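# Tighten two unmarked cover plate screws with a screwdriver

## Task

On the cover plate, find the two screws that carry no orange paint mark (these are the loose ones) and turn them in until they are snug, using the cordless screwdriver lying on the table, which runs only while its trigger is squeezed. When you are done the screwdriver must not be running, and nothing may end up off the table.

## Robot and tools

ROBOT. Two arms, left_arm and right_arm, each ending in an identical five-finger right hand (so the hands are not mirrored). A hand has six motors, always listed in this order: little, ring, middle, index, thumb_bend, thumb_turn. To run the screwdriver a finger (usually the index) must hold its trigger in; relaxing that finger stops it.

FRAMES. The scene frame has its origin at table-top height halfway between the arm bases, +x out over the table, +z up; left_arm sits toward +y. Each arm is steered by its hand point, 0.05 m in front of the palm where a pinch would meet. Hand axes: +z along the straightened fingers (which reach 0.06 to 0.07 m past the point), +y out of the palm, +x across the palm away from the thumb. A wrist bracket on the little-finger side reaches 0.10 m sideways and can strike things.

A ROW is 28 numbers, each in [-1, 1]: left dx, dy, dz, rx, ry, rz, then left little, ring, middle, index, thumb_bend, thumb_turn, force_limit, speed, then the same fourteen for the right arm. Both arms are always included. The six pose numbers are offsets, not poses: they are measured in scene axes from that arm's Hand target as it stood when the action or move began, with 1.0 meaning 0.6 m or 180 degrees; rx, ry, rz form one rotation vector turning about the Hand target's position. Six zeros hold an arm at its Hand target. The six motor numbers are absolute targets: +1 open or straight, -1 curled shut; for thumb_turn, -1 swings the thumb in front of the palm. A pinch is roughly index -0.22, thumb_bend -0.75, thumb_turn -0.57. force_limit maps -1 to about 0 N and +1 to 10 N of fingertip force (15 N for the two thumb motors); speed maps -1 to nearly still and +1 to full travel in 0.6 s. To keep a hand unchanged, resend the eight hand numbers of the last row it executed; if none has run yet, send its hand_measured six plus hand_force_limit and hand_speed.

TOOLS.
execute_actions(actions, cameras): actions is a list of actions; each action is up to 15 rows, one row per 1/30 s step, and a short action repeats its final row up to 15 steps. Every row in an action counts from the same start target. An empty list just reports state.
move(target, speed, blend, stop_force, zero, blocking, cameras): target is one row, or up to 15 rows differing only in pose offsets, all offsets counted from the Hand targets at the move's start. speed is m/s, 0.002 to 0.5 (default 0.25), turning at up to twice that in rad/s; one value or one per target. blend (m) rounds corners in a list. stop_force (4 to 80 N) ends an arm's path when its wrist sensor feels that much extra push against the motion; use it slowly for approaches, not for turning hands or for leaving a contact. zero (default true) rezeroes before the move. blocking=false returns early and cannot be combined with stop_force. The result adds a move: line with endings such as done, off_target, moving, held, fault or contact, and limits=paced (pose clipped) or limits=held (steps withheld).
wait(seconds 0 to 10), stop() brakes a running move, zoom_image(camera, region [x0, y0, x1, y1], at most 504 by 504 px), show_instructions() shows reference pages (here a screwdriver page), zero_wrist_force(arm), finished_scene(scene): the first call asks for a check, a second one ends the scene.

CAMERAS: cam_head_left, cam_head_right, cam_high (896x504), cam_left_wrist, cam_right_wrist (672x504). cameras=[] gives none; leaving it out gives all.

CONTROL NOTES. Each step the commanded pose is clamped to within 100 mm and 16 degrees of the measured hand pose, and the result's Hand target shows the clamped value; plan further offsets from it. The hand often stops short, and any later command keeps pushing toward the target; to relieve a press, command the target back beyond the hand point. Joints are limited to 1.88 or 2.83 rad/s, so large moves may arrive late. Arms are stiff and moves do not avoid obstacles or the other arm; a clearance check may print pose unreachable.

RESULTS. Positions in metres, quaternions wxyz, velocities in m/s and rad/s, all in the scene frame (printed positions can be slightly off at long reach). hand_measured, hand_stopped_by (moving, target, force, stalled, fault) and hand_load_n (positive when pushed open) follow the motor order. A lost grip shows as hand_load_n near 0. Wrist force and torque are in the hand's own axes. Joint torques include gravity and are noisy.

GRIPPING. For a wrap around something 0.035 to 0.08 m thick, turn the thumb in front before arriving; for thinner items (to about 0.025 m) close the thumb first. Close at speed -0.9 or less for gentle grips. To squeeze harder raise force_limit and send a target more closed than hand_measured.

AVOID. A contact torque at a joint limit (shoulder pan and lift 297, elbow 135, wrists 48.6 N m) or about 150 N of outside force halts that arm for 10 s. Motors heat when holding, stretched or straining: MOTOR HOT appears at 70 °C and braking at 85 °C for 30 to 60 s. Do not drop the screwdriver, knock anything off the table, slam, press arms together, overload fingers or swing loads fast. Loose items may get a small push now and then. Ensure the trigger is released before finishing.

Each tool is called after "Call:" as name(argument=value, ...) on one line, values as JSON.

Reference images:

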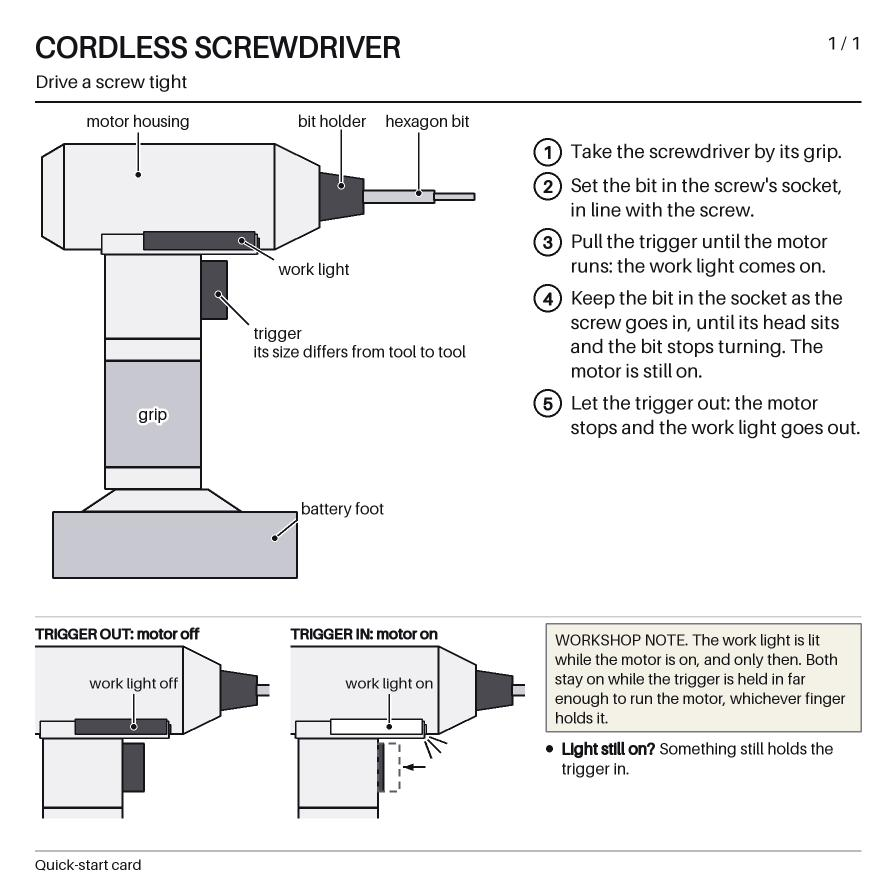

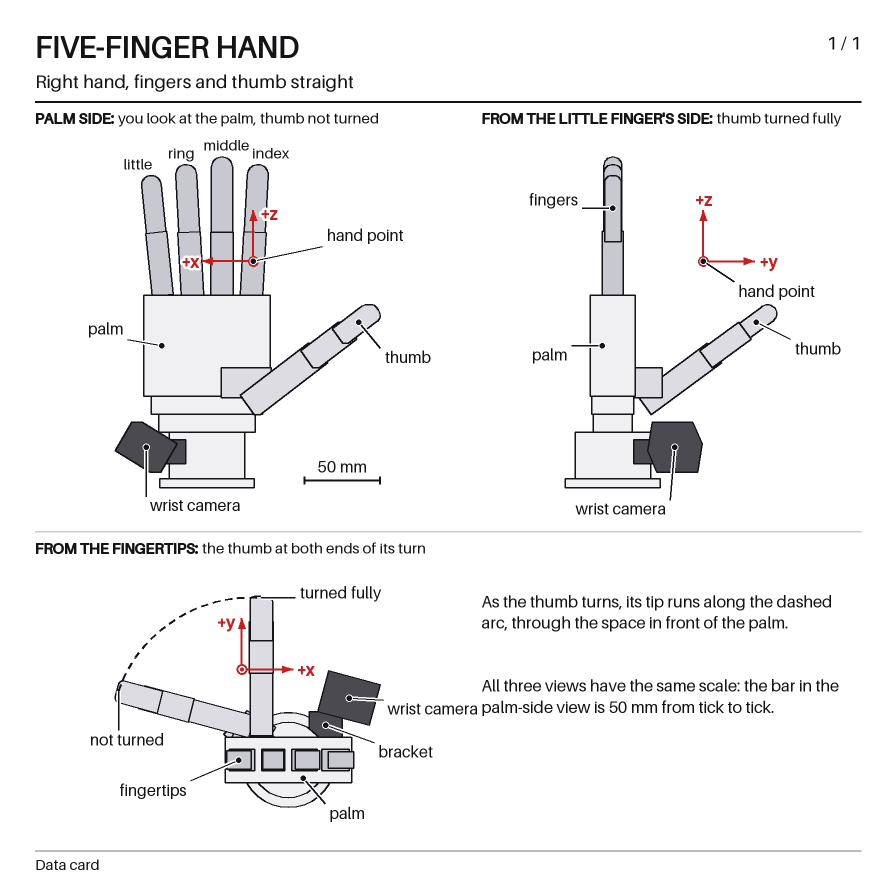

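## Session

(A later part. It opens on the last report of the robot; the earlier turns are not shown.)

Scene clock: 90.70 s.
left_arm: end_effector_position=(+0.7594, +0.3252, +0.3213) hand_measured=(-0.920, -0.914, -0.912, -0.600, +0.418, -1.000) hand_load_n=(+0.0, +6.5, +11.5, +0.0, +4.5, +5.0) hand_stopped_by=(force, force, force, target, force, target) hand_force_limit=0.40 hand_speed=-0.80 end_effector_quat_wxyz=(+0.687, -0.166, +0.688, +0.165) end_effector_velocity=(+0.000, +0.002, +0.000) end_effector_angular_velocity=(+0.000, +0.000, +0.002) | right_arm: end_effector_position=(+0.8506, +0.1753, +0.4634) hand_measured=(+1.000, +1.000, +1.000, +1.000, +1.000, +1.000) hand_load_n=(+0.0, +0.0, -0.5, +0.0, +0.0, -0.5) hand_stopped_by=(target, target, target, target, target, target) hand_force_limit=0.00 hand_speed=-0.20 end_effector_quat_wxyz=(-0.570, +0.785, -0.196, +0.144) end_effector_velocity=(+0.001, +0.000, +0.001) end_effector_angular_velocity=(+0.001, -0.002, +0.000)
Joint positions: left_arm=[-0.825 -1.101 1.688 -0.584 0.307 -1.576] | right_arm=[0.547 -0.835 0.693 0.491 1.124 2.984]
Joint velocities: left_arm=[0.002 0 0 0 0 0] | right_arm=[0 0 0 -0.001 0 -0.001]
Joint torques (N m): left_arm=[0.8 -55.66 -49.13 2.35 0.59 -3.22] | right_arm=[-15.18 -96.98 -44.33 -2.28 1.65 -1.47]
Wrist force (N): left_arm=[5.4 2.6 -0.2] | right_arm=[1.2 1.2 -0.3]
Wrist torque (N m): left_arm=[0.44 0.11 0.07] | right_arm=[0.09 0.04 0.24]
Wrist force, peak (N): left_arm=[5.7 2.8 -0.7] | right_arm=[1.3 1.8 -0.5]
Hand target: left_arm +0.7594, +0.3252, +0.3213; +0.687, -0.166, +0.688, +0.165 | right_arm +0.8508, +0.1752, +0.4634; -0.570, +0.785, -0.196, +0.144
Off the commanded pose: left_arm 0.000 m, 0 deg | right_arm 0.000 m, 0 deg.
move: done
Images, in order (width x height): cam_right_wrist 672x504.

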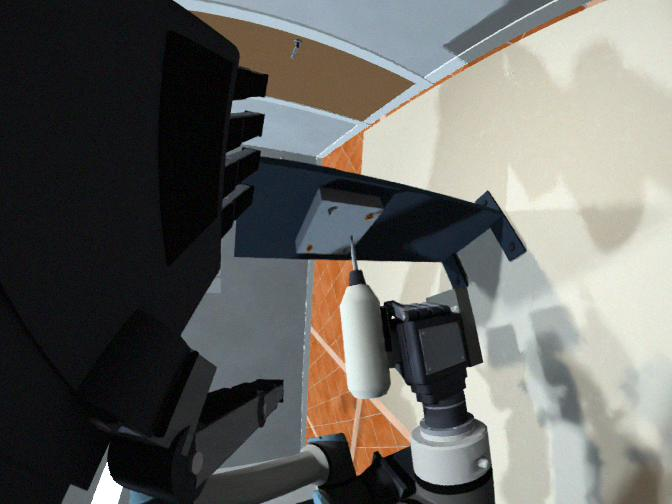

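Call:
move(target=[[0,0,0,0,0,0,-0.98,-1,-0.98,-0.6,-0.62,-1,0.6,-0.85,0,0,0,0,0,0,1,1,1,1,1,1,0,-0.2]], cameras=["cam_right_wrist","cam_head_right"])

Call:
zoom_image(camera="cam_right_wrist", region=[290, 170, 490, 370])

Call:
zoom_image(camera="cam_head_right", region=[200, 70, 380, 220])

Scene clock: 92.93 s.
left_arm: end_effector_position=(+0.7594, +0.3252, +0.3213) hand_measured=(-0.942, -0.920, -0.912, -0.600, +0.418, -1.000) hand_load_n=(+7.5, +7.5, +11.0, +0.0, +5.0, +6.0) hand_stopped_by=(force, force, force, target, force, target) hand_force_limit=0.60 hand_speed=-0.85 end_effector_quat_wxyz=(+0.687, -0.166, +0.688, +0.165) end_effector_velocity=(+0.000, +0.000, +0.000) end_effector_angular_velocity=(+0.001, +0.000, +0.000) | right_arm: end_effector_position=(+0.8508, +0.1752, +0.4634) hand_measured=(+1.000, +1.000, +1.000, +1.000, +1.000, +1.000) hand_load_n=(+0.0, +0.0, +0.0, +0.0, +0.0, +0.0) hand_stopped_by=(target, target, target, target, target, target) hand_force_limit=0.00 hand_speed=-0.20 end_effector_quat_wxyz=(-0.570, +0.785, -0.196, +0.144) end_effector_velocity=(+0.000, +0.000, +0.000) end_effector_angular_velocity=(+0.000, +0.001, +0.000)
Joint positions: left_arm=[-0.825 -1.101 1.688 -0.584 0.307 -1.576] | right_arm=[0.547 -0.835 0.693 0.491 1.124 2.984]
Joint velocities: left_arm=[0 0 0 0 0 0.001] | right_arm=[0 0 0 0.001 0 0]
Joint torques (N m): left_arm=[4.27 -53.9 -49.58 1.47 -0.38 -3.21] | right_arm=[-14.16 -95.83 -46.23 -0.71 1.54 -0.16]
Wrist force (N): left_arm=[5.5 2.9 -0.6] | right_arm=[0.9 1.4 -0.9]
Wrist torque (N m): left_arm=[0.49 0.11 0.09] | right_arm=[0.14 0.10 0.23]
Wrist force, peak (N): left_arm=[5.8 2.8 -0.1] | right_arm=[1.3 1.6 -0.9]
Hand target: left_arm +0.7594, +0.3252, +0.3213; +0.687, -0.166, +0.688, +0.165 | right_arm +0.8508, +0.1752, +0.4634; -0.570, +0.785, -0.196, +0.144
Off the commanded pose: left_arm 0.000 m, 0 deg | right_arm 0.000 m, 0 deg.
move: done
Images, in order (width x height): cam_head_right 896x504, cam_right_wrist 672x504.

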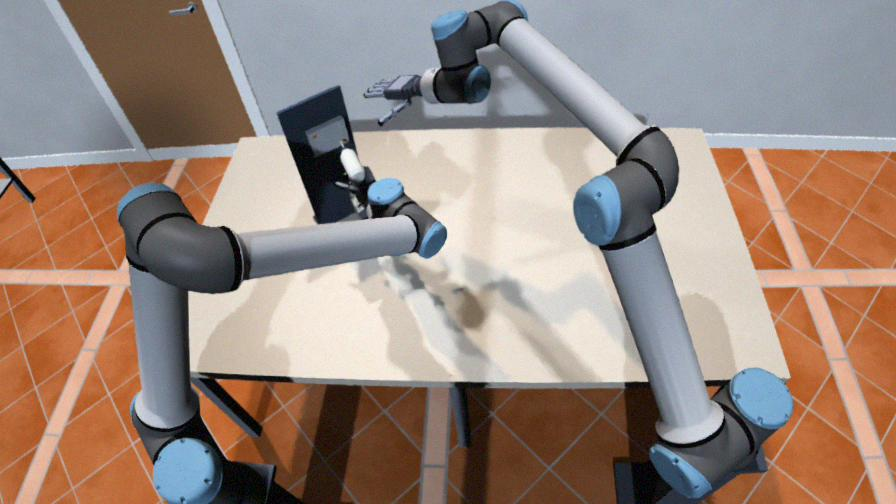

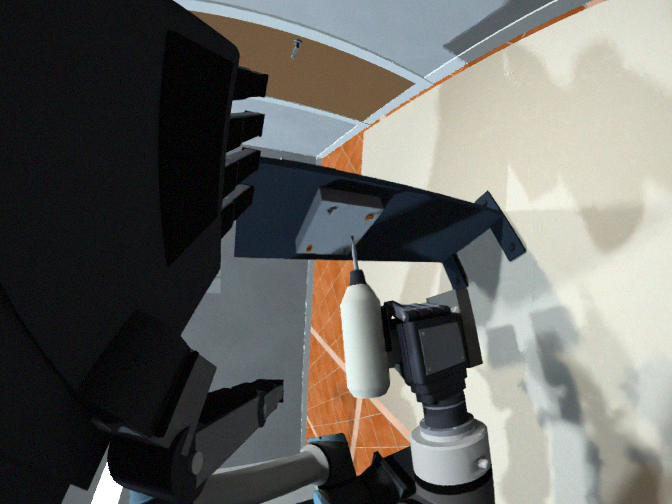

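Scaled by 2.520 from the camera's 672x504 image, which has a finer 960x720 frame.

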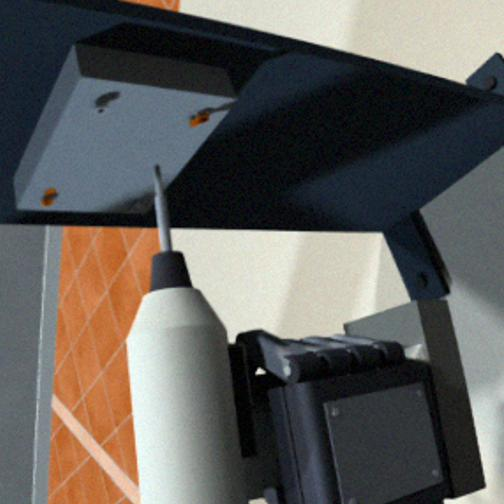

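Scaled by 2.800.

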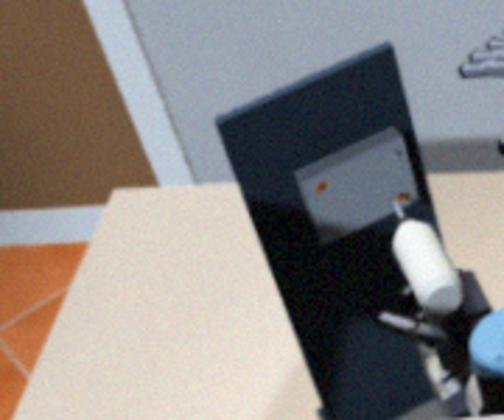

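Call:
move(target=[[-0.0594,-0.0303,0,0,0,0,-0.98,-1,-0.98,-0.6,-0.62,-1,0.6,-0.85,0,0,0,0,0,0,1,1,1,1,1,1,0,-0.2]], cameras=["cam_right_wrist","cam_high"])

Call:
zoom_image(camera="cam_right_wrist", region=[290, 175, 390, 275])

Call:
zoom_image(camera="cam_high", region=[390, 140, 490, 240])

Scene clock: 93.93 s.
left_arm: end_effector_position=(+0.7235, +0.3071, +0.3213) hand_measured=(-0.942, -0.920, -0.912, -0.600, +0.418, -1.000) hand_load_n=(+7.5, +7.5, +11.0, +0.0, +5.0, +6.0) hand_stopped_by=(force, force, force, target, force, target) hand_force_limit=0.60 hand_speed=-0.85 end_effector_quat_wxyz=(+0.687, -0.166, +0.688, +0.165) end_effector_velocity=(+0.004, +0.002, +0.000) end_effector_angular_velocity=(-0.001, -0.001, -0.001) | right_arm: end_effector_position=(+0.8508, +0.1752, +0.4634) hand_measured=(+1.000, +1.000, +1.000, +1.000, +1.000, +1.000) hand_load_n=(+0.0, +0.0, +0.0, +0.0, +0.0, -0.5) hand_stopped_by=(target, target, target, target, target, target) hand_force_limit=0.00 hand_speed=-0.20 end_effector_quat_wxyz=(-0.570, +0.785, -0.196, +0.144) end_effector_velocity=(+0.000, +0.000, +0.000) end_effector_angular_velocity=(+0.000, +0.000, +0.000)
Joint positions: left_arm=[-0.877 -1.129 1.732 -0.598 0.255 -1.577] | right_arm=[0.547 -0.835 0.693 0.491 1.124 2.984]
Joint velocities: left_arm=[0.005 0.002 -0.004 -0.001 0.006 0.001] | right_arm=[0 0 0 0.001 0 0]
Joint torques (N m): left_arm=[17.79 -49.38 -53.48 -1.31 1.82 4] | right_arm=[-13.41 -95.47 -46.52 1.66 1.39 -0.08]
Wrist force (N): left_arm=[5.6 2.8 -0.3] | right_arm=[1.0 1.2 -0.6]
Wrist torque (N m): left_arm=[0.47 0.10 0.08] | right_arm=[0.11 0.08 0.22]
Wrist force, peak (N): left_arm=[5.4 2.8 -2.4] | right_arm=[0.8 1.8 -0.7]
Hand target: left_arm +0.7237, +0.3070, +0.3213; +0.687, -0.166, +0.688, +0.165 | right_arm +0.8508, +0.1752, +0.4634; -0.570, +0.785, -0.196, +0.144
Off the commanded pose: left_arm 0.000 m, 0 deg | right_arm 0.000 m, 0 deg.
move: done
Images, in order (width x height): cam_high 896x504, cam_right_wrist 672x504.

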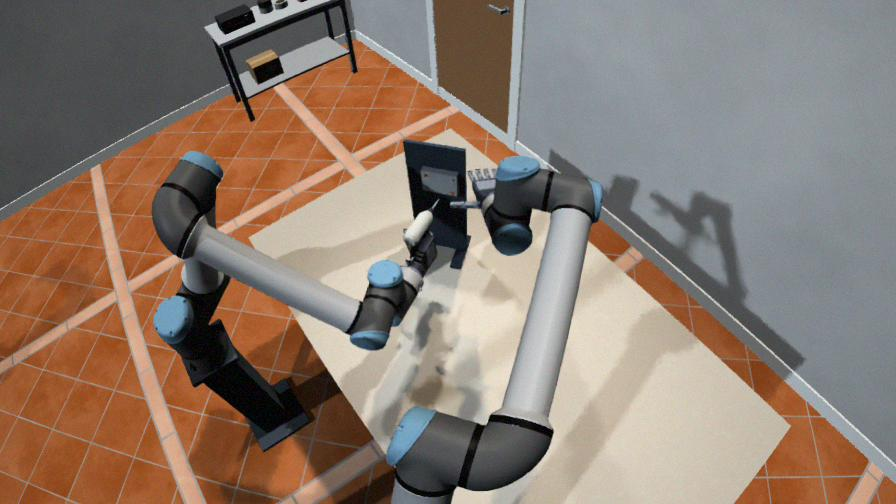

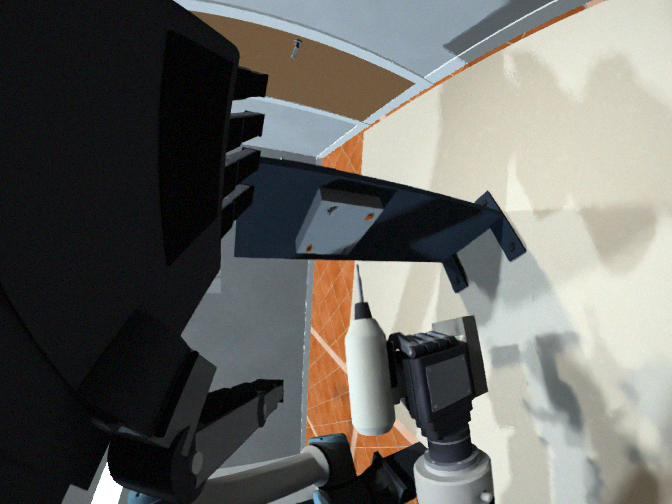

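Scaled by 5.040 from the camera's 672x504 image, which has a finer 960x720 frame.

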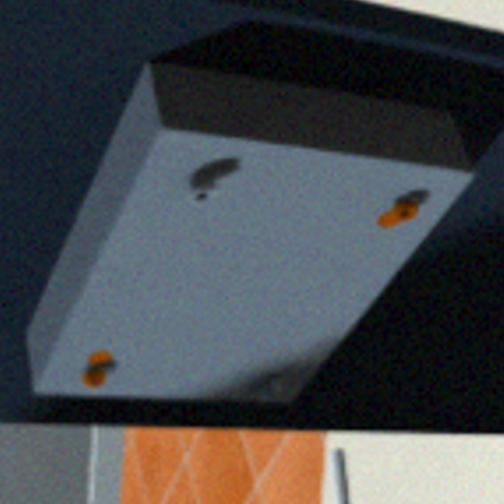

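Scaled by 5.040.

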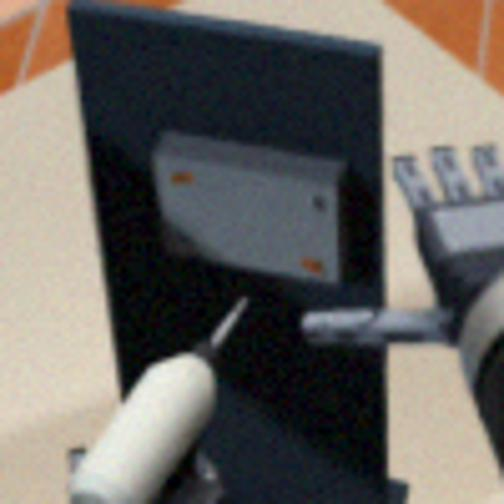

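Call:
move(target=[[0.03,0.015,0,0.0126,-0.02475,0,-0.98,-1,-0.98,-0.6,-0.62,-1,0.6,-0.85,0,0,0,0,0,0,1,1,1,1,1,1,0,-0.2]], cameras=["cam_right_wrist","cam_high"])

Call:
zoom_image(camera="cam_right_wrist", region=[290, 175, 390, 275])

Call:
zoom_image(camera="cam_high", region=[410, 150, 480, 220])

Scene clock: 95.23 s.
left_arm: end_effector_position=(+0.7417, +0.3162, +0.3212) hand_measured=(-0.942, -0.920, -0.912, -0.600, +0.418, -1.000) hand_load_n=(+7.5, +7.5, +10.5, +0.0, +5.0, +6.0) hand_stopped_by=(force, force, force, target, force, target) hand_force_limit=0.60 hand_speed=-0.85 end_effector_quat_wxyz=(+0.716, -0.159, +0.657, +0.172) end_effector_velocity=(+0.000, +0.000, +0.000) end_effector_angular_velocity=(-0.001, -0.001, +0.000) | right_arm: end_effector_position=(+0.8508, +0.1752, +0.4634) hand_measured=(+1.000, +1.000, +1.000, +1.000, +1.000, +1.000) hand_load_n=(+0.0, +0.0, +0.0, -0.5, +0.0, +0.0) hand_stopped_by=(target, target, target, target, target, target) hand_force_limit=0.00 hand_speed=-0.20 end_effector_quat_wxyz=(-0.570, +0.785, -0.196, +0.144) end_effector_velocity=(+0.000, +0.000, +0.000) end_effector_angular_velocity=(-0.001, +0.001, +0.000)
Joint positions: left_arm=[-0.846 -1.132 1.798 -0.961 0.299 -1.29] | right_arm=[0.547 -0.835 0.693 0.491 1.124 2.984]
Joint velocities: left_arm=[0 0 -0.001 -0.001 0 0] | right_arm=[0 0 0 0.001 0 0]
Joint torques (N m): left_arm=[-11.47 -56.73 -51.15 -5.65 -1.32 0.21] | right_arm=[-12.69 -96.49 -46.38 1.24 1.1 -0.16]
Wrist force (N): left_arm=[5.6 2.6 -1.0] | right_arm=[1.0 1.3 -0.4]
Wrist torque (N m): left_arm=[0.44 0.09 0.10] | right_arm=[0.11 0.07 0.23]
Wrist force, peak (N): left_arm=[6.1 3.0 -1.1] | right_arm=[1.1 1.8 -0.7]
Hand target: left_arm +0.7417, +0.3161, +0.3212; +0.717, -0.159, +0.657, +0.172 | right_arm +0.8508, +0.1752, +0.4634; -0.570, +0.785, -0.196, +0.144
Off the commanded pose: left_arm 0.000 m, 0 deg | right_arm 0.000 m, 0 deg.
move: done
Images, in order (width x height): cam_high 896x504, cam_right_wrist 672x504.

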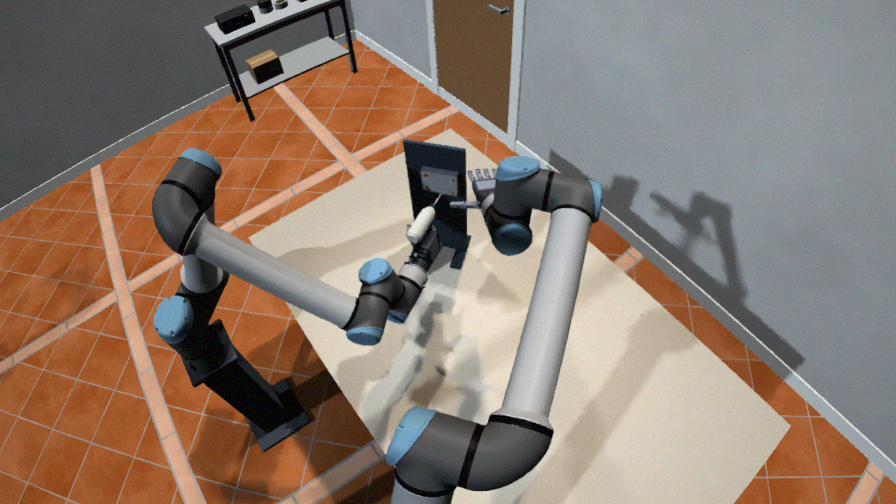

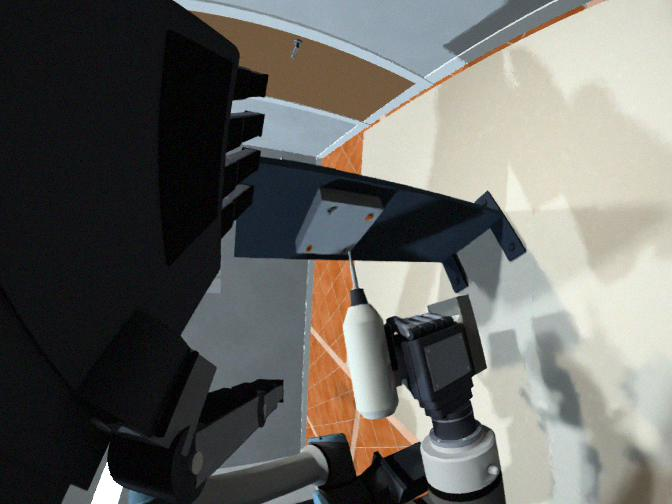

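Scaled by 5.040 from the camera's 672x504 image, which has a finer 960x720 frame.

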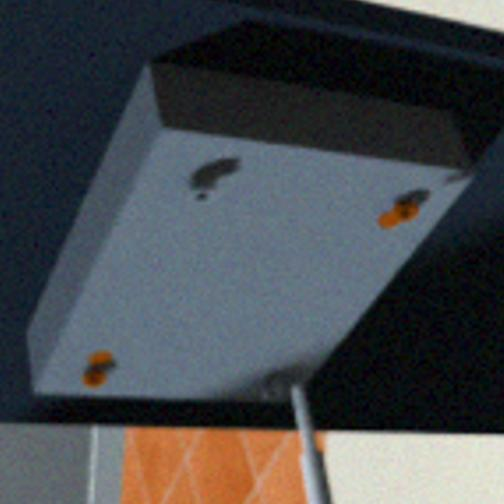

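Scaled by 7.200.

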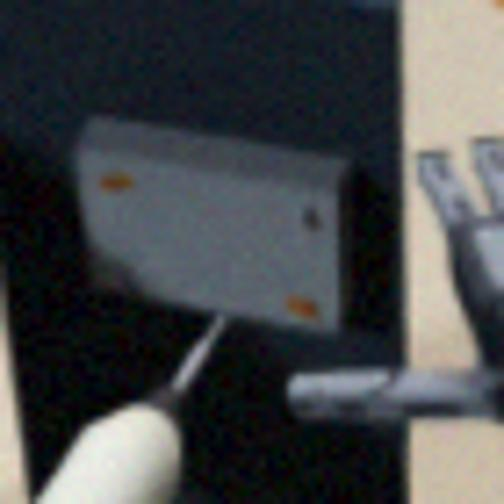

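Call:
move(target=[[0.0197,-0.0386,0.0467,0,0,0,-0.98,-1,-0.98,-0.6,-0.62,-1,0.6,-0.85,0,0,0,0,0,0,1,1,1,1,1,1,0,-0.2]], cameras=["cam_right_wrist","cam_high"])

Call:
zoom_image(camera="cam_right_wrist", region=[290, 175, 390, 275])

Call:
zoom_image(camera="cam_high", region=[410, 150, 480, 220])

Scene clock: 96.50 s.
left_arm: end_effector_position=(+0.7535, +0.2927, +0.3492) hand_measured=(-0.942, -0.920, -0.912, -0.600, +0.418, -1.000) hand_load_n=(+7.5, +7.5, +10.5, +0.0, +4.5, +6.5) hand_stopped_by=(force, force, force, target, force, target) hand_force_limit=0.60 hand_speed=-0.85 end_effector_quat_wxyz=(+0.716, -0.159, +0.657, +0.172) end_effector_velocity=(+0.000, +0.002, -0.002) end_effector_angular_velocity=(-0.001, -0.001, +0.001) | right_arm: end_effector_position=(+0.8508, +0.1752, +0.4634) hand_measured=(+1.000, +1.000, +1.000, +1.000, +1.000, +1.000) hand_load_n=(+0.0, +0.0, +0.0, +0.0, +0.0, -0.5) hand_stopped_by=(target, target, target, target, target, target) hand_force_limit=0.00 hand_speed=-0.20 end_effector_quat_wxyz=(-0.570, +0.785, -0.196, +0.144) end_effector_velocity=(+0.000, +0.000, +0.000) end_effector_angular_velocity=(-0.001, +0.001, +0.000)
Joint positions: left_arm=[-0.855 -1.13 1.734 -0.909 0.29 -1.28] | right_arm=[0.547 -0.835 0.693 0.491 1.124 2.984]
Joint velocities: left_arm=[0.001 0 0.004 -0.004 0.001 -0.001] | right_arm=[0 0 0 0.001 0 0]
Joint torques (N m): left_arm=[8 -64.17 -29.45 -6.62 1.76 -3.19] | right_arm=[-13.06 -95.93 -45.33 1.13 0.74 -0.01]
Wrist force (N): left_arm=[5.8 2.5 -1.3] | right_arm=[1.0 1.4 -0.8]
Wrist torque (N m): left_arm=[0.43 0.09 0.09] | right_arm=[0.15 0.09 0.23]
Wrist force, peak (N): left_arm=[6.4 3.6 -1.1] | right_arm=[1.2 1.6 -0.5]
Hand target: left_arm +0.7535, +0.2928, +0.3492; +0.717, -0.159, +0.657, +0.172 | right_arm +0.8508, +0.1752, +0.4634; -0.570, +0.785, -0.196, +0.144
Off the commanded pose: left_arm 0.000 m, 0 deg | right_arm 0.000 m, 0 deg.
move: done
Images, in order (width x height): cam_high 896x504, cam_right_wrist 672x504.

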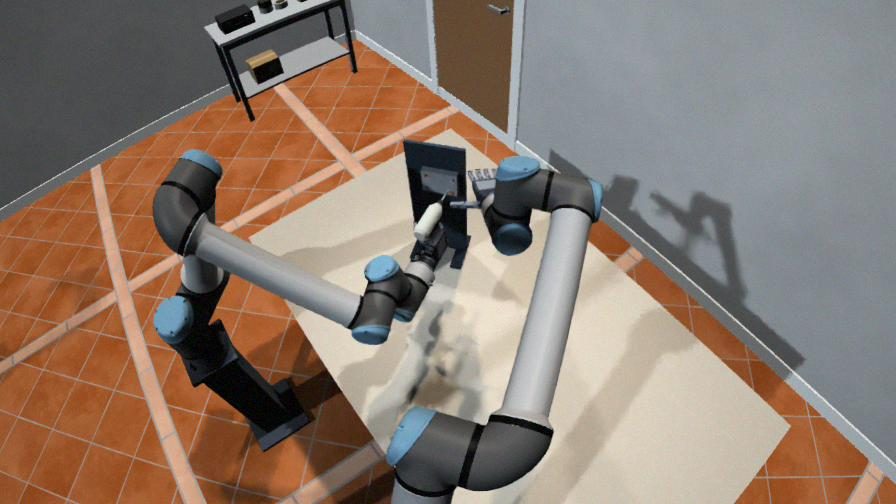

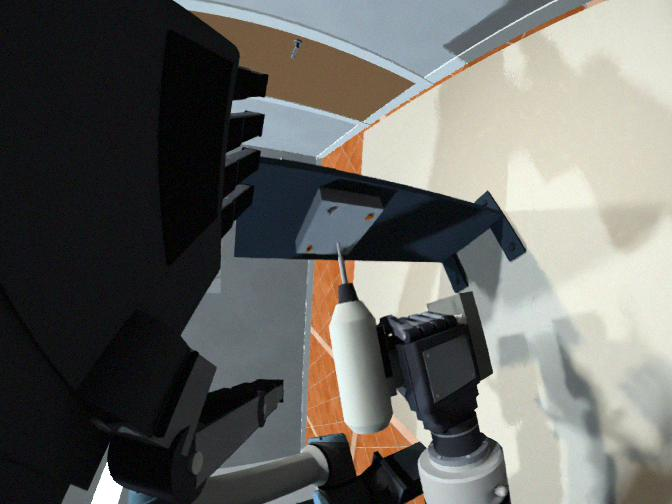

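Scaled by 5.040 from the camera's 672x504 image, which has a finer 960x720 frame.

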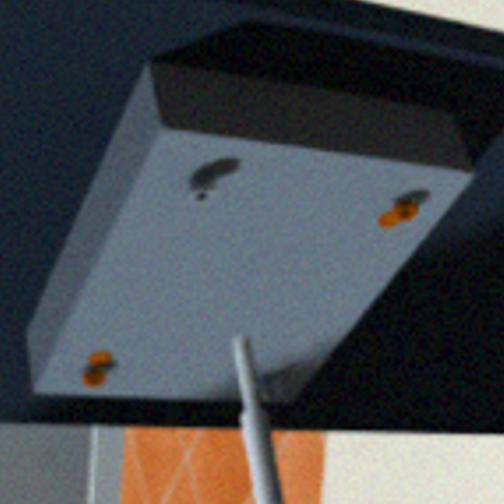

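Scaled by 7.200.

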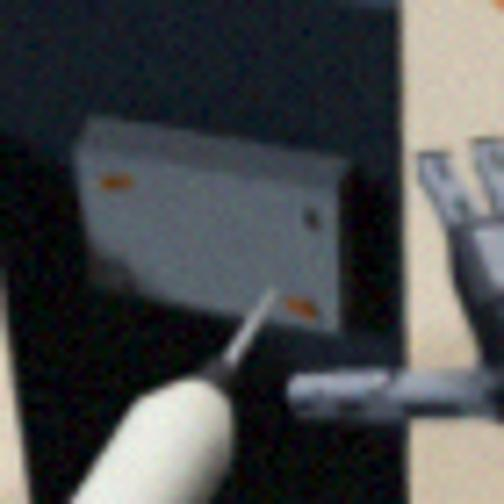

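Call:
move(target=[[0.0371,0.0189,0,0,0,0,-0.98,-1,-0.98,-0.6,-0.62,-1,0.6,-0.85,0,0,0,0,0,0,1,1,1,1,1,1,0,-0.2]], cameras=["cam_right_wrist","cam_high"], speed=0.06, stop_force=6)

Call:
zoom_image(camera="cam_right_wrist", region=[290, 175, 390, 275])

Call:
zoom_image(camera="cam_high", region=[410, 150, 480, 220])

Scene clock: 100.17 s.
left_arm: end_effector_position=(+0.7758, +0.3042, +0.3492) hand_measured=(-0.942, -0.920, -0.912, -0.600, +0.418, -1.000) hand_load_n=(+7.5, +7.5, +11.0, +0.0, +5.0, +6.0) hand_stopped_by=(force, force, force, target, force, target) hand_force_limit=0.60 hand_speed=-0.85 end_effector_quat_wxyz=(+0.717, -0.159, +0.657, +0.172) end_effector_velocity=(+0.000, +0.000, +0.000) end_effector_angular_velocity=(-0.001, +0.000, +0.000) | right_arm: end_effector_position=(+0.8508, +0.1752, +0.4634) hand_measured=(+1.000, +1.000, +1.000, +1.000, +1.000, +1.000) hand_load_n=(+0.0, +0.0, +0.0, +0.0, +0.0, +0.0) hand_stopped_by=(target, target, target, target, target, target) hand_force_limit=0.00 hand_speed=-0.20 end_effector_quat_wxyz=(-0.570, +0.785, -0.196, +0.144) end_effector_velocity=(+0.000, +0.000, +0.001) end_effector_angular_velocity=(+0.000, -0.001, +0.000)
Joint positions: left_arm=[-0.824 -1.109 1.7 -0.867 0.319 -1.31] | right_arm=[0.547 -0.835 0.693 0.491 1.124 2.984]
Joint velocities: left_arm=[0 0 0 0 0 -0.001] | right_arm=[0 -0.001 0 0 0 0]
Joint torques (N m): left_arm=[-14.41 -93.52 -28.36 -5.69 -1.09 4.27] | right_arm=[-10.14 -97.09 -44.46 0.16 0.14 -0.1]
Wrist force (N): left_arm=[5.3 2.8 -1.2] | right_arm=[1.1 1.4 -0.5]
Wrist torque (N m): left_arm=[0.47 0.14 0.08] | right_arm=[0.13 0.07 0.24]
Wrist force, peak (N): left_arm=[6.0 2.9 -1.3] | right_arm=[1.3 1.6 -0.9]
Hand target: left_arm +0.7758, +0.3042, +0.3492; +0.717, -0.159, +0.657, +0.172 | right_arm +0.8508, +0.1752, +0.4634; -0.570, +0.785, -0.196, +0.144
Off the commanded pose: left_arm 0.000 m, 0 deg | right_arm 0.000 m, 0 deg.
move: done
Images, in order (width x height): cam_high 896x504, cam_right_wrist 672x504.

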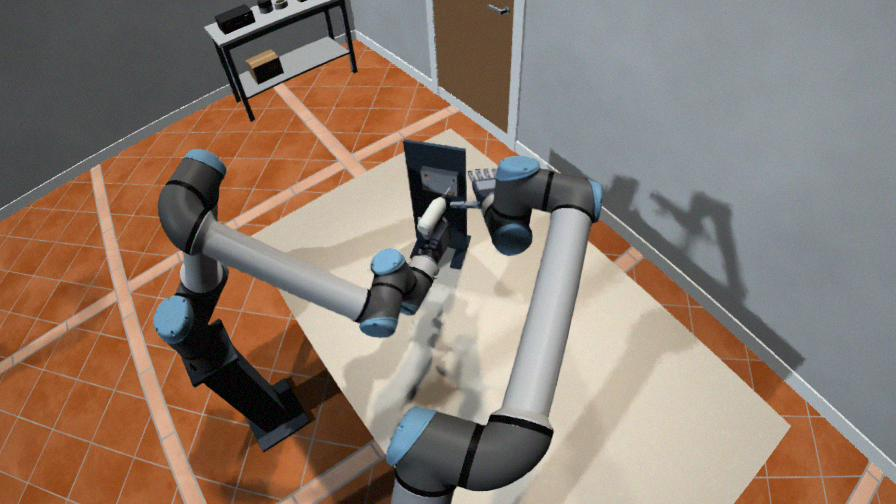

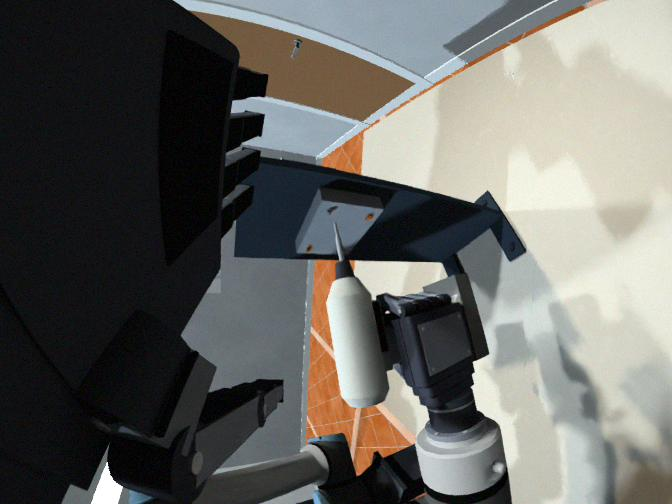

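Scaled by 5.040 from the camera's 672x504 image, which has a finer 960x720 frame.

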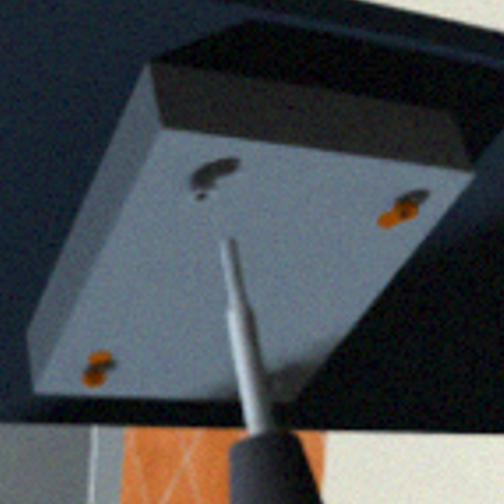

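Scaled by 7.200.

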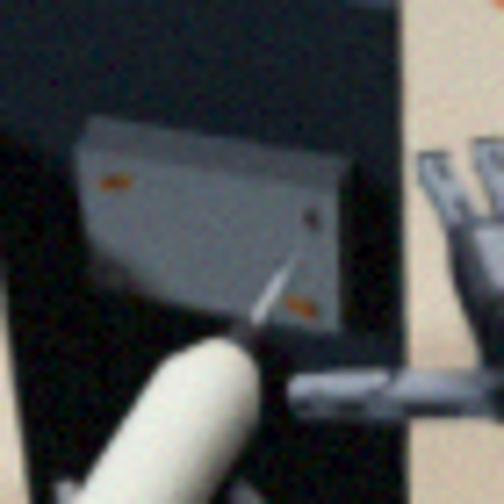

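Call:
move(target=[[0.0078,-0.0007,0.0092,0,0,0,-0.98,-1,-0.98,-0.6,-0.62,-1,0.6,-0.85,0,0,0,0,0,0,1,1,1,1,1,1,0,-0.2]], cameras=["cam_right_wrist","cam_high"], speed=0.06)

Call:
zoom_image(camera="cam_right_wrist", region=[310, 190, 370, 250])

Call:
zoom_image(camera="cam_high", region=[420, 160, 470, 210])

Scene clock: 101.80 s.
left_arm: end_effector_position=(+0.7806, +0.3037, +0.3549) hand_measured=(-0.942, -0.920, -0.912, -0.600, +0.418, -1.000) hand_load_n=(+7.5, +7.5, +10.5, +0.0, +4.5, +6.0) hand_stopped_by=(force, force, force, target, force, target) hand_force_limit=0.60 hand_speed=-0.85 end_effector_quat_wxyz=(+0.717, -0.159, +0.657, +0.172) end_effector_velocity=(+0.000, +0.000, -0.001) end_effector_angular_velocity=(+0.001, +0.001, -0.001) | right_arm: end_effector_position=(+0.8508, +0.1752, +0.4634) hand_measured=(+1.000, +1.000, +1.000, +1.000, +1.000, +1.000) hand_load_n=(+0.0, +0.0, +0.0, +0.0, +0.0, +0.0) hand_stopped_by=(target, target, target, target, target, target) hand_force_limit=0.00 hand_speed=-0.20 end_effector_quat_wxyz=(-0.570, +0.785, -0.196, +0.144) end_effector_velocity=(+0.000, +0.000, +0.000) end_effector_angular_velocity=(+0.000, -0.001, +0.000)
Joint positions: left_arm=[-0.82 -1.108 1.686 -0.851 0.323 -1.313] | right_arm=[0.547 -0.835 0.693 0.491 1.124 2.984]
Joint velocities: left_arm=[0 0.001 0 0 0.001 0] | right_arm=[0 0 0 -0.001 0 0]
Joint torques (N m): left_arm=[-1.22 -57.96 -34.94 -3.49 2.22 -3.45] | right_arm=[-10.66 -95.43 -43.94 -0.22 -0.02 -0.01]
Wrist force (N): left_arm=[5.8 2.6 -1.3] | right_arm=[1.2 1.2 -0.5]
Wrist torque (N m): left_arm=[0.44 0.07 0.09] | right_arm=[0.10 0.05 0.24]
Wrist force, peak (N): left_arm=[6.0 2.9 -1.1] | right_arm=[1.2 1.8 -0.5]
Hand target: left_arm +0.7805, +0.3037, +0.3547; +0.717, -0.159, +0.657, +0.172 | right_arm +0.8508, +0.1752, +0.4634; -0.570, +0.785, -0.196, +0.144
Off the commanded pose: left_arm 0.000 m, 0 deg | right_arm 0.000 m, 0 deg.
move: done
Images, in order (width x height): cam_high 896x504, cam_right_wrist 672x504.

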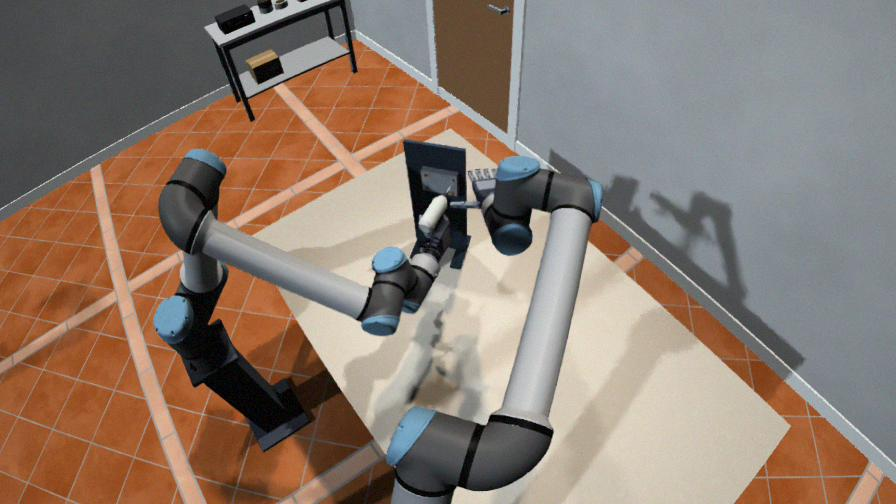

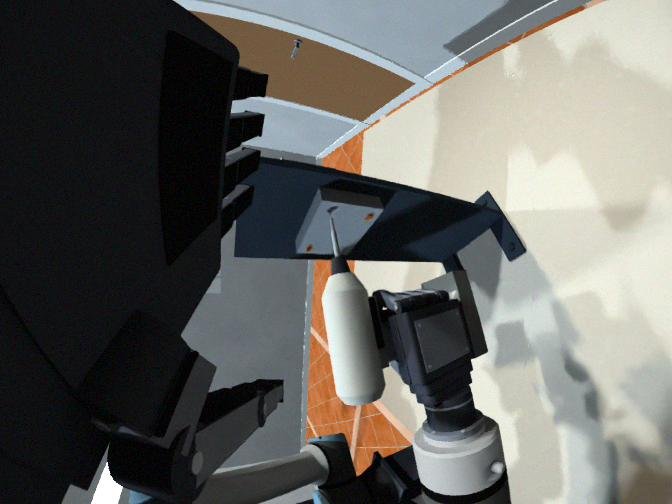

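Scaled by 8.400 from the camera's 672x504 image, which has a finer 960x720 frame.

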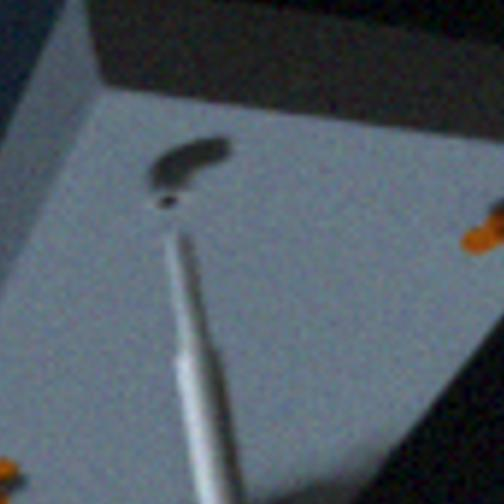

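Scaled by 10.080.

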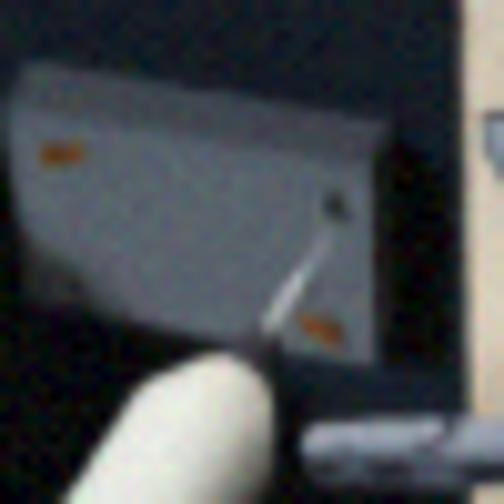

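Call:
move(target=[[0.0089,0.0045,0,0,0,0,-0.98,-1,-0.98,-0.6,-0.62,-1,0.6,-0.85,0,0,0,0,0,0,1,1,1,1,1,1,0,-0.2]], cameras=["cam_right_wrist","cam_high"], speed=0.015, stop_force=5)

Call:
zoom_image(camera="cam_right_wrist", region=[310, 190, 370, 250])

Call:
zoom_image(camera="cam_high", region=[420, 160, 470, 210])

Scene clock: 103.93 s.
left_arm: end_effector_position=(+0.7859, +0.3064, +0.3547) hand_measured=(-0.942, -0.920, -0.912, -0.600, +0.418, -1.000) hand_load_n=(+7.5, +7.5, +10.5, +0.0, +4.5, +6.0) hand_stopped_by=(force, force, force, target, force, target) hand_force_limit=0.60 hand_speed=-0.85 end_effector_quat_wxyz=(+0.717, -0.159, +0.657, +0.172) end_effector_velocity=(+0.000, +0.000, +0.000) end_effector_angular_velocity=(-0.001, +0.000, +0.001) | right_arm: end_effector_position=(+0.8508, +0.1752, +0.4634) hand_measured=(+1.000, +1.000, +1.000, +1.000, +1.000, +1.000) hand_load_n=(+0.0, +0.0, +0.0, +0.0, +0.0, -0.5) hand_stopped_by=(target, target, target, target, target, target) hand_force_limit=0.00 hand_speed=-0.20 end_effector_quat_wxyz=(-0.570, +0.785, -0.196, +0.144) end_effector_velocity=(+0.000, +0.000, -0.001) end_effector_angular_velocity=(-0.001, +0.001, +0.000)
Joint positions: left_arm=[-0.813 -1.103 1.677 -0.843 0.33 -1.319] | right_arm=[0.547 -0.835 0.693 0.491 1.124 2.984]
Joint velocities: left_arm=[0 0 0 0 -0.001 -0.001] | right_arm=[0 0.001 0 0 0 0]
Joint torques (N m): left_arm=[-14.19 -88.59 -28.85 -5.12 -0.92 3.04] | right_arm=[-8.98 -96.26 -42.78 -0.79 -0.12 -0.16]
Wrist force (N): left_arm=[5.5 3.1 -1.1] | right_arm=[0.8 1.1 -0.8]
Wrist torque (N m): left_arm=[0.51 0.11 0.08] | right_arm=[0.10 0.12 0.21]
Wrist force, peak (N): left_arm=[6.0 3.1 -1.0] | right_arm=[1.5 1.6 -0.9]
Hand target: left_arm +0.7859, +0.3064, +0.3547; +0.717, -0.159, +0.657, +0.172 | right_arm +0.8508, +0.1752, +0.4634; -0.570, +0.785, -0.196, +0.144
Off the commanded pose: left_arm 0.000 m, 0 deg | right_arm 0.000 m, 0 deg.
move: done
Images, in order (width x height): cam_high 896x504, cam_right_wrist 672x504.

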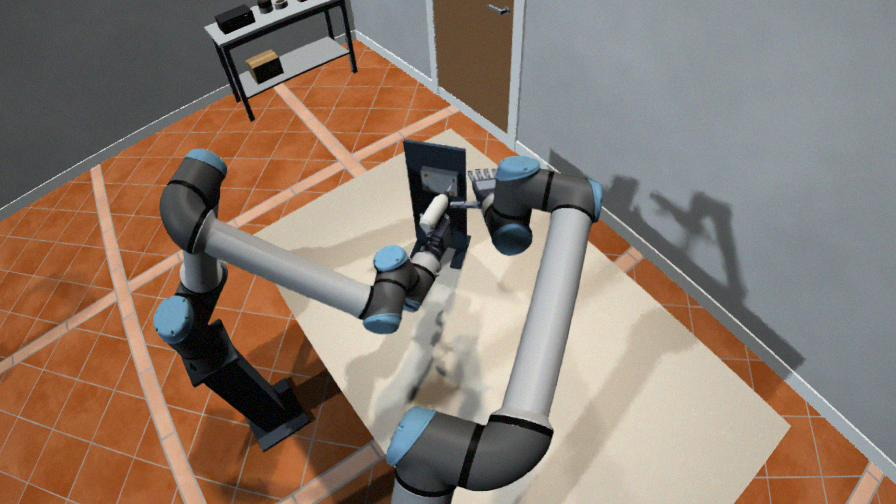

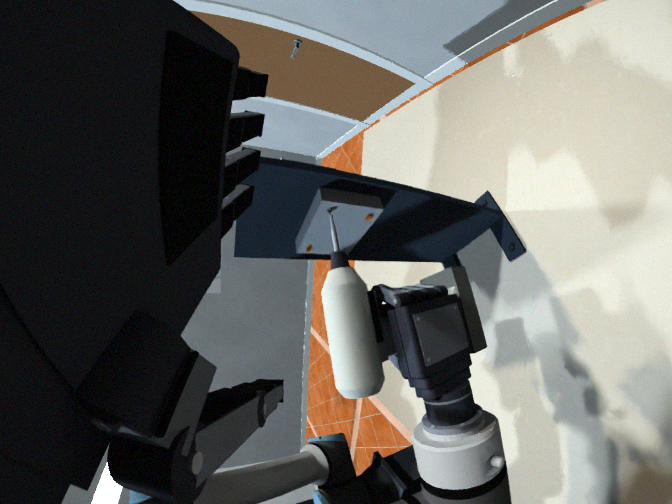

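Scaled by 8.400 from the camera's 672x504 image, which has a finer 960x720 frame.

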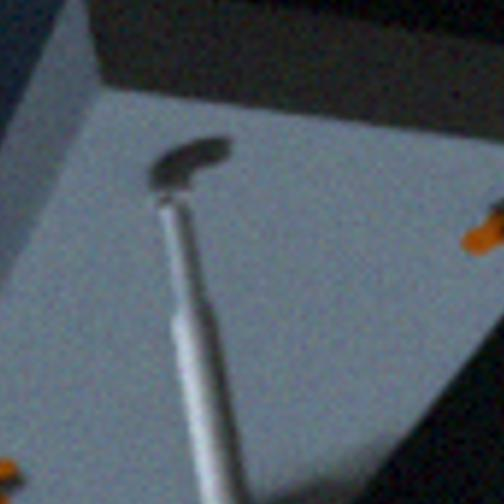

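Scaled by 10.080.

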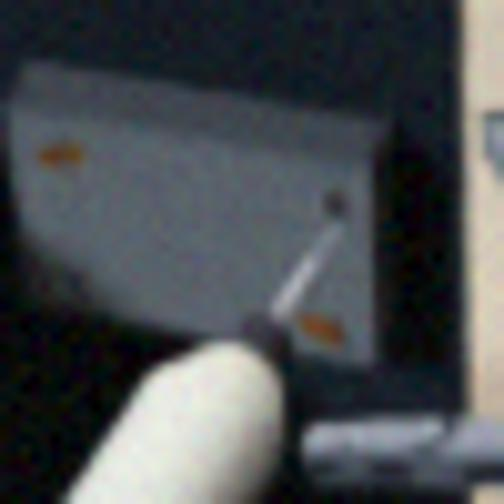

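Call:
move(target=[[0,0,0,0,0,0,-0.98,-1,-0.98,-0.6,-0.62,-1,0.6,-0.85,0.19,0.02,-0.167,0,0,0.1389,1,1,1,1,1,1,0,-0.2]], cameras=["cam_right_wrist"], speed=0.15)

Scene clock: 106.30 s.
left_arm: end_effector_position=(+0.7859, +0.3064, +0.3547) hand_measured=(-0.942, -0.920, -0.912, -0.600, +0.418, -1.000) hand_load_n=(+7.5, +7.5, +11.0, +0.0, +5.0, +6.0) hand_stopped_by=(force, force, force, target, force, target) hand_force_limit=0.60 hand_speed=-0.85 end_effector_quat_wxyz=(+0.717, -0.159, +0.657, +0.172) end_effector_velocity=(+0.000, +0.001, +0.000) end_effector_angular_velocity=(-0.001, +0.000, +0.001) | right_arm: end_effector_position=(+0.9638, +0.1865, +0.3629) hand_measured=(+1.000, +1.000, +1.000, +1.000, +1.000, +1.000) hand_load_n=(+0.0, +0.5, +0.0, +0.0, +0.0, -0.5) hand_stopped_by=(target, target, target, target, target, target) hand_force_limit=0.00 hand_speed=-0.20 end_effector_quat_wxyz=(-0.627, +0.776, -0.042, +0.055) end_effector_velocity=(+0.000, +0.000, +0.000) end_effector_angular_velocity=(+0.000, -0.001, +0.000)
Joint positions: left_arm=[-0.813 -1.103 1.677 -0.843 0.33 -1.319] | right_arm=[0.434 -0.372 0.037 0.68 0.665 2.832]
Joint velocities: left_arm=[0.001 0 0 0 0 0] | right_arm=[0 0 0 0 0 -0.001]
Joint torques (N m): left_arm=[-10.84 -94.8 -33.13 -3.91 -0.87 3.01] | right_arm=[14.79 -126.35 -44.73 0.67 0.81 -2.11]
Wrist force (N): left_arm=[4.9 2.8 -1.0] | right_arm=[1.0 1.7 -0.8]
Wrist torque (N m): left_arm=[0.46 0.20 0.04] | right_arm=[0.21 0.13 0.27]
Wrist force, peak (N): left_arm=[5.9 2.8 -1.0] | right_arm=[2.2 2.9 -0.5]
Hand target: left_arm +0.7859, +0.3064, +0.3547; +0.717, -0.159, +0.657, +0.172 | right_arm +0.9651, +0.1876, +0.3635; -0.588, +0.808, -0.022, +0.017
Off the commanded pose: left_arm 0.000 m, 0 deg | right_arm 0.001 m, 8 deg.
elbow stopped short (right arm): the move would have taken joint 3 (elbow) straighter than the controller allows.
move: off_target (right_arm)
Images, in order (width x height): cam_right_wrist 672x504.

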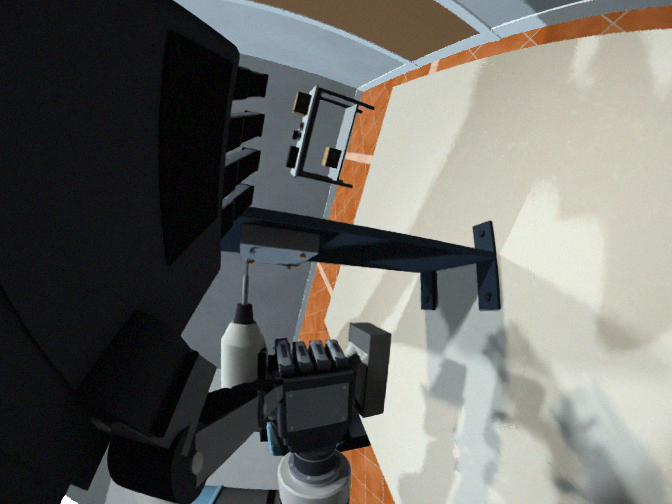

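Call:
zoom_image(camera="cam_right_wrist", region=[225, 220, 325, 320])

Call:
zoom_image(camera="cam_right_wrist", region=[230, 240, 270, 280])

Scaled by 5.040 from the camera's 672x504 image, which has a finer 960x720 frame.

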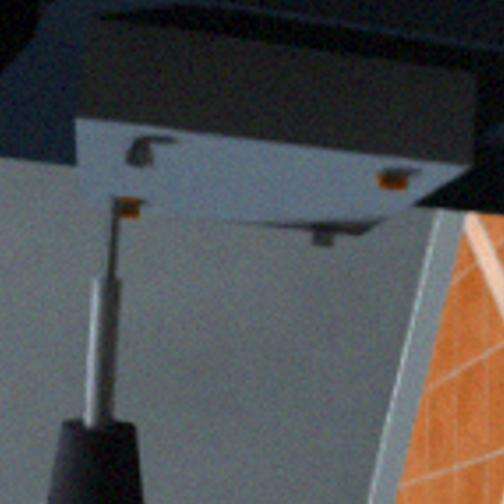

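Scaled by 12.600 from the camera's 672x504 image, which has a finer 960x720 frame.

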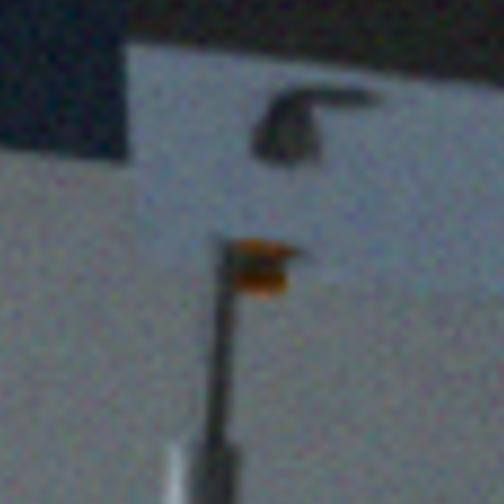

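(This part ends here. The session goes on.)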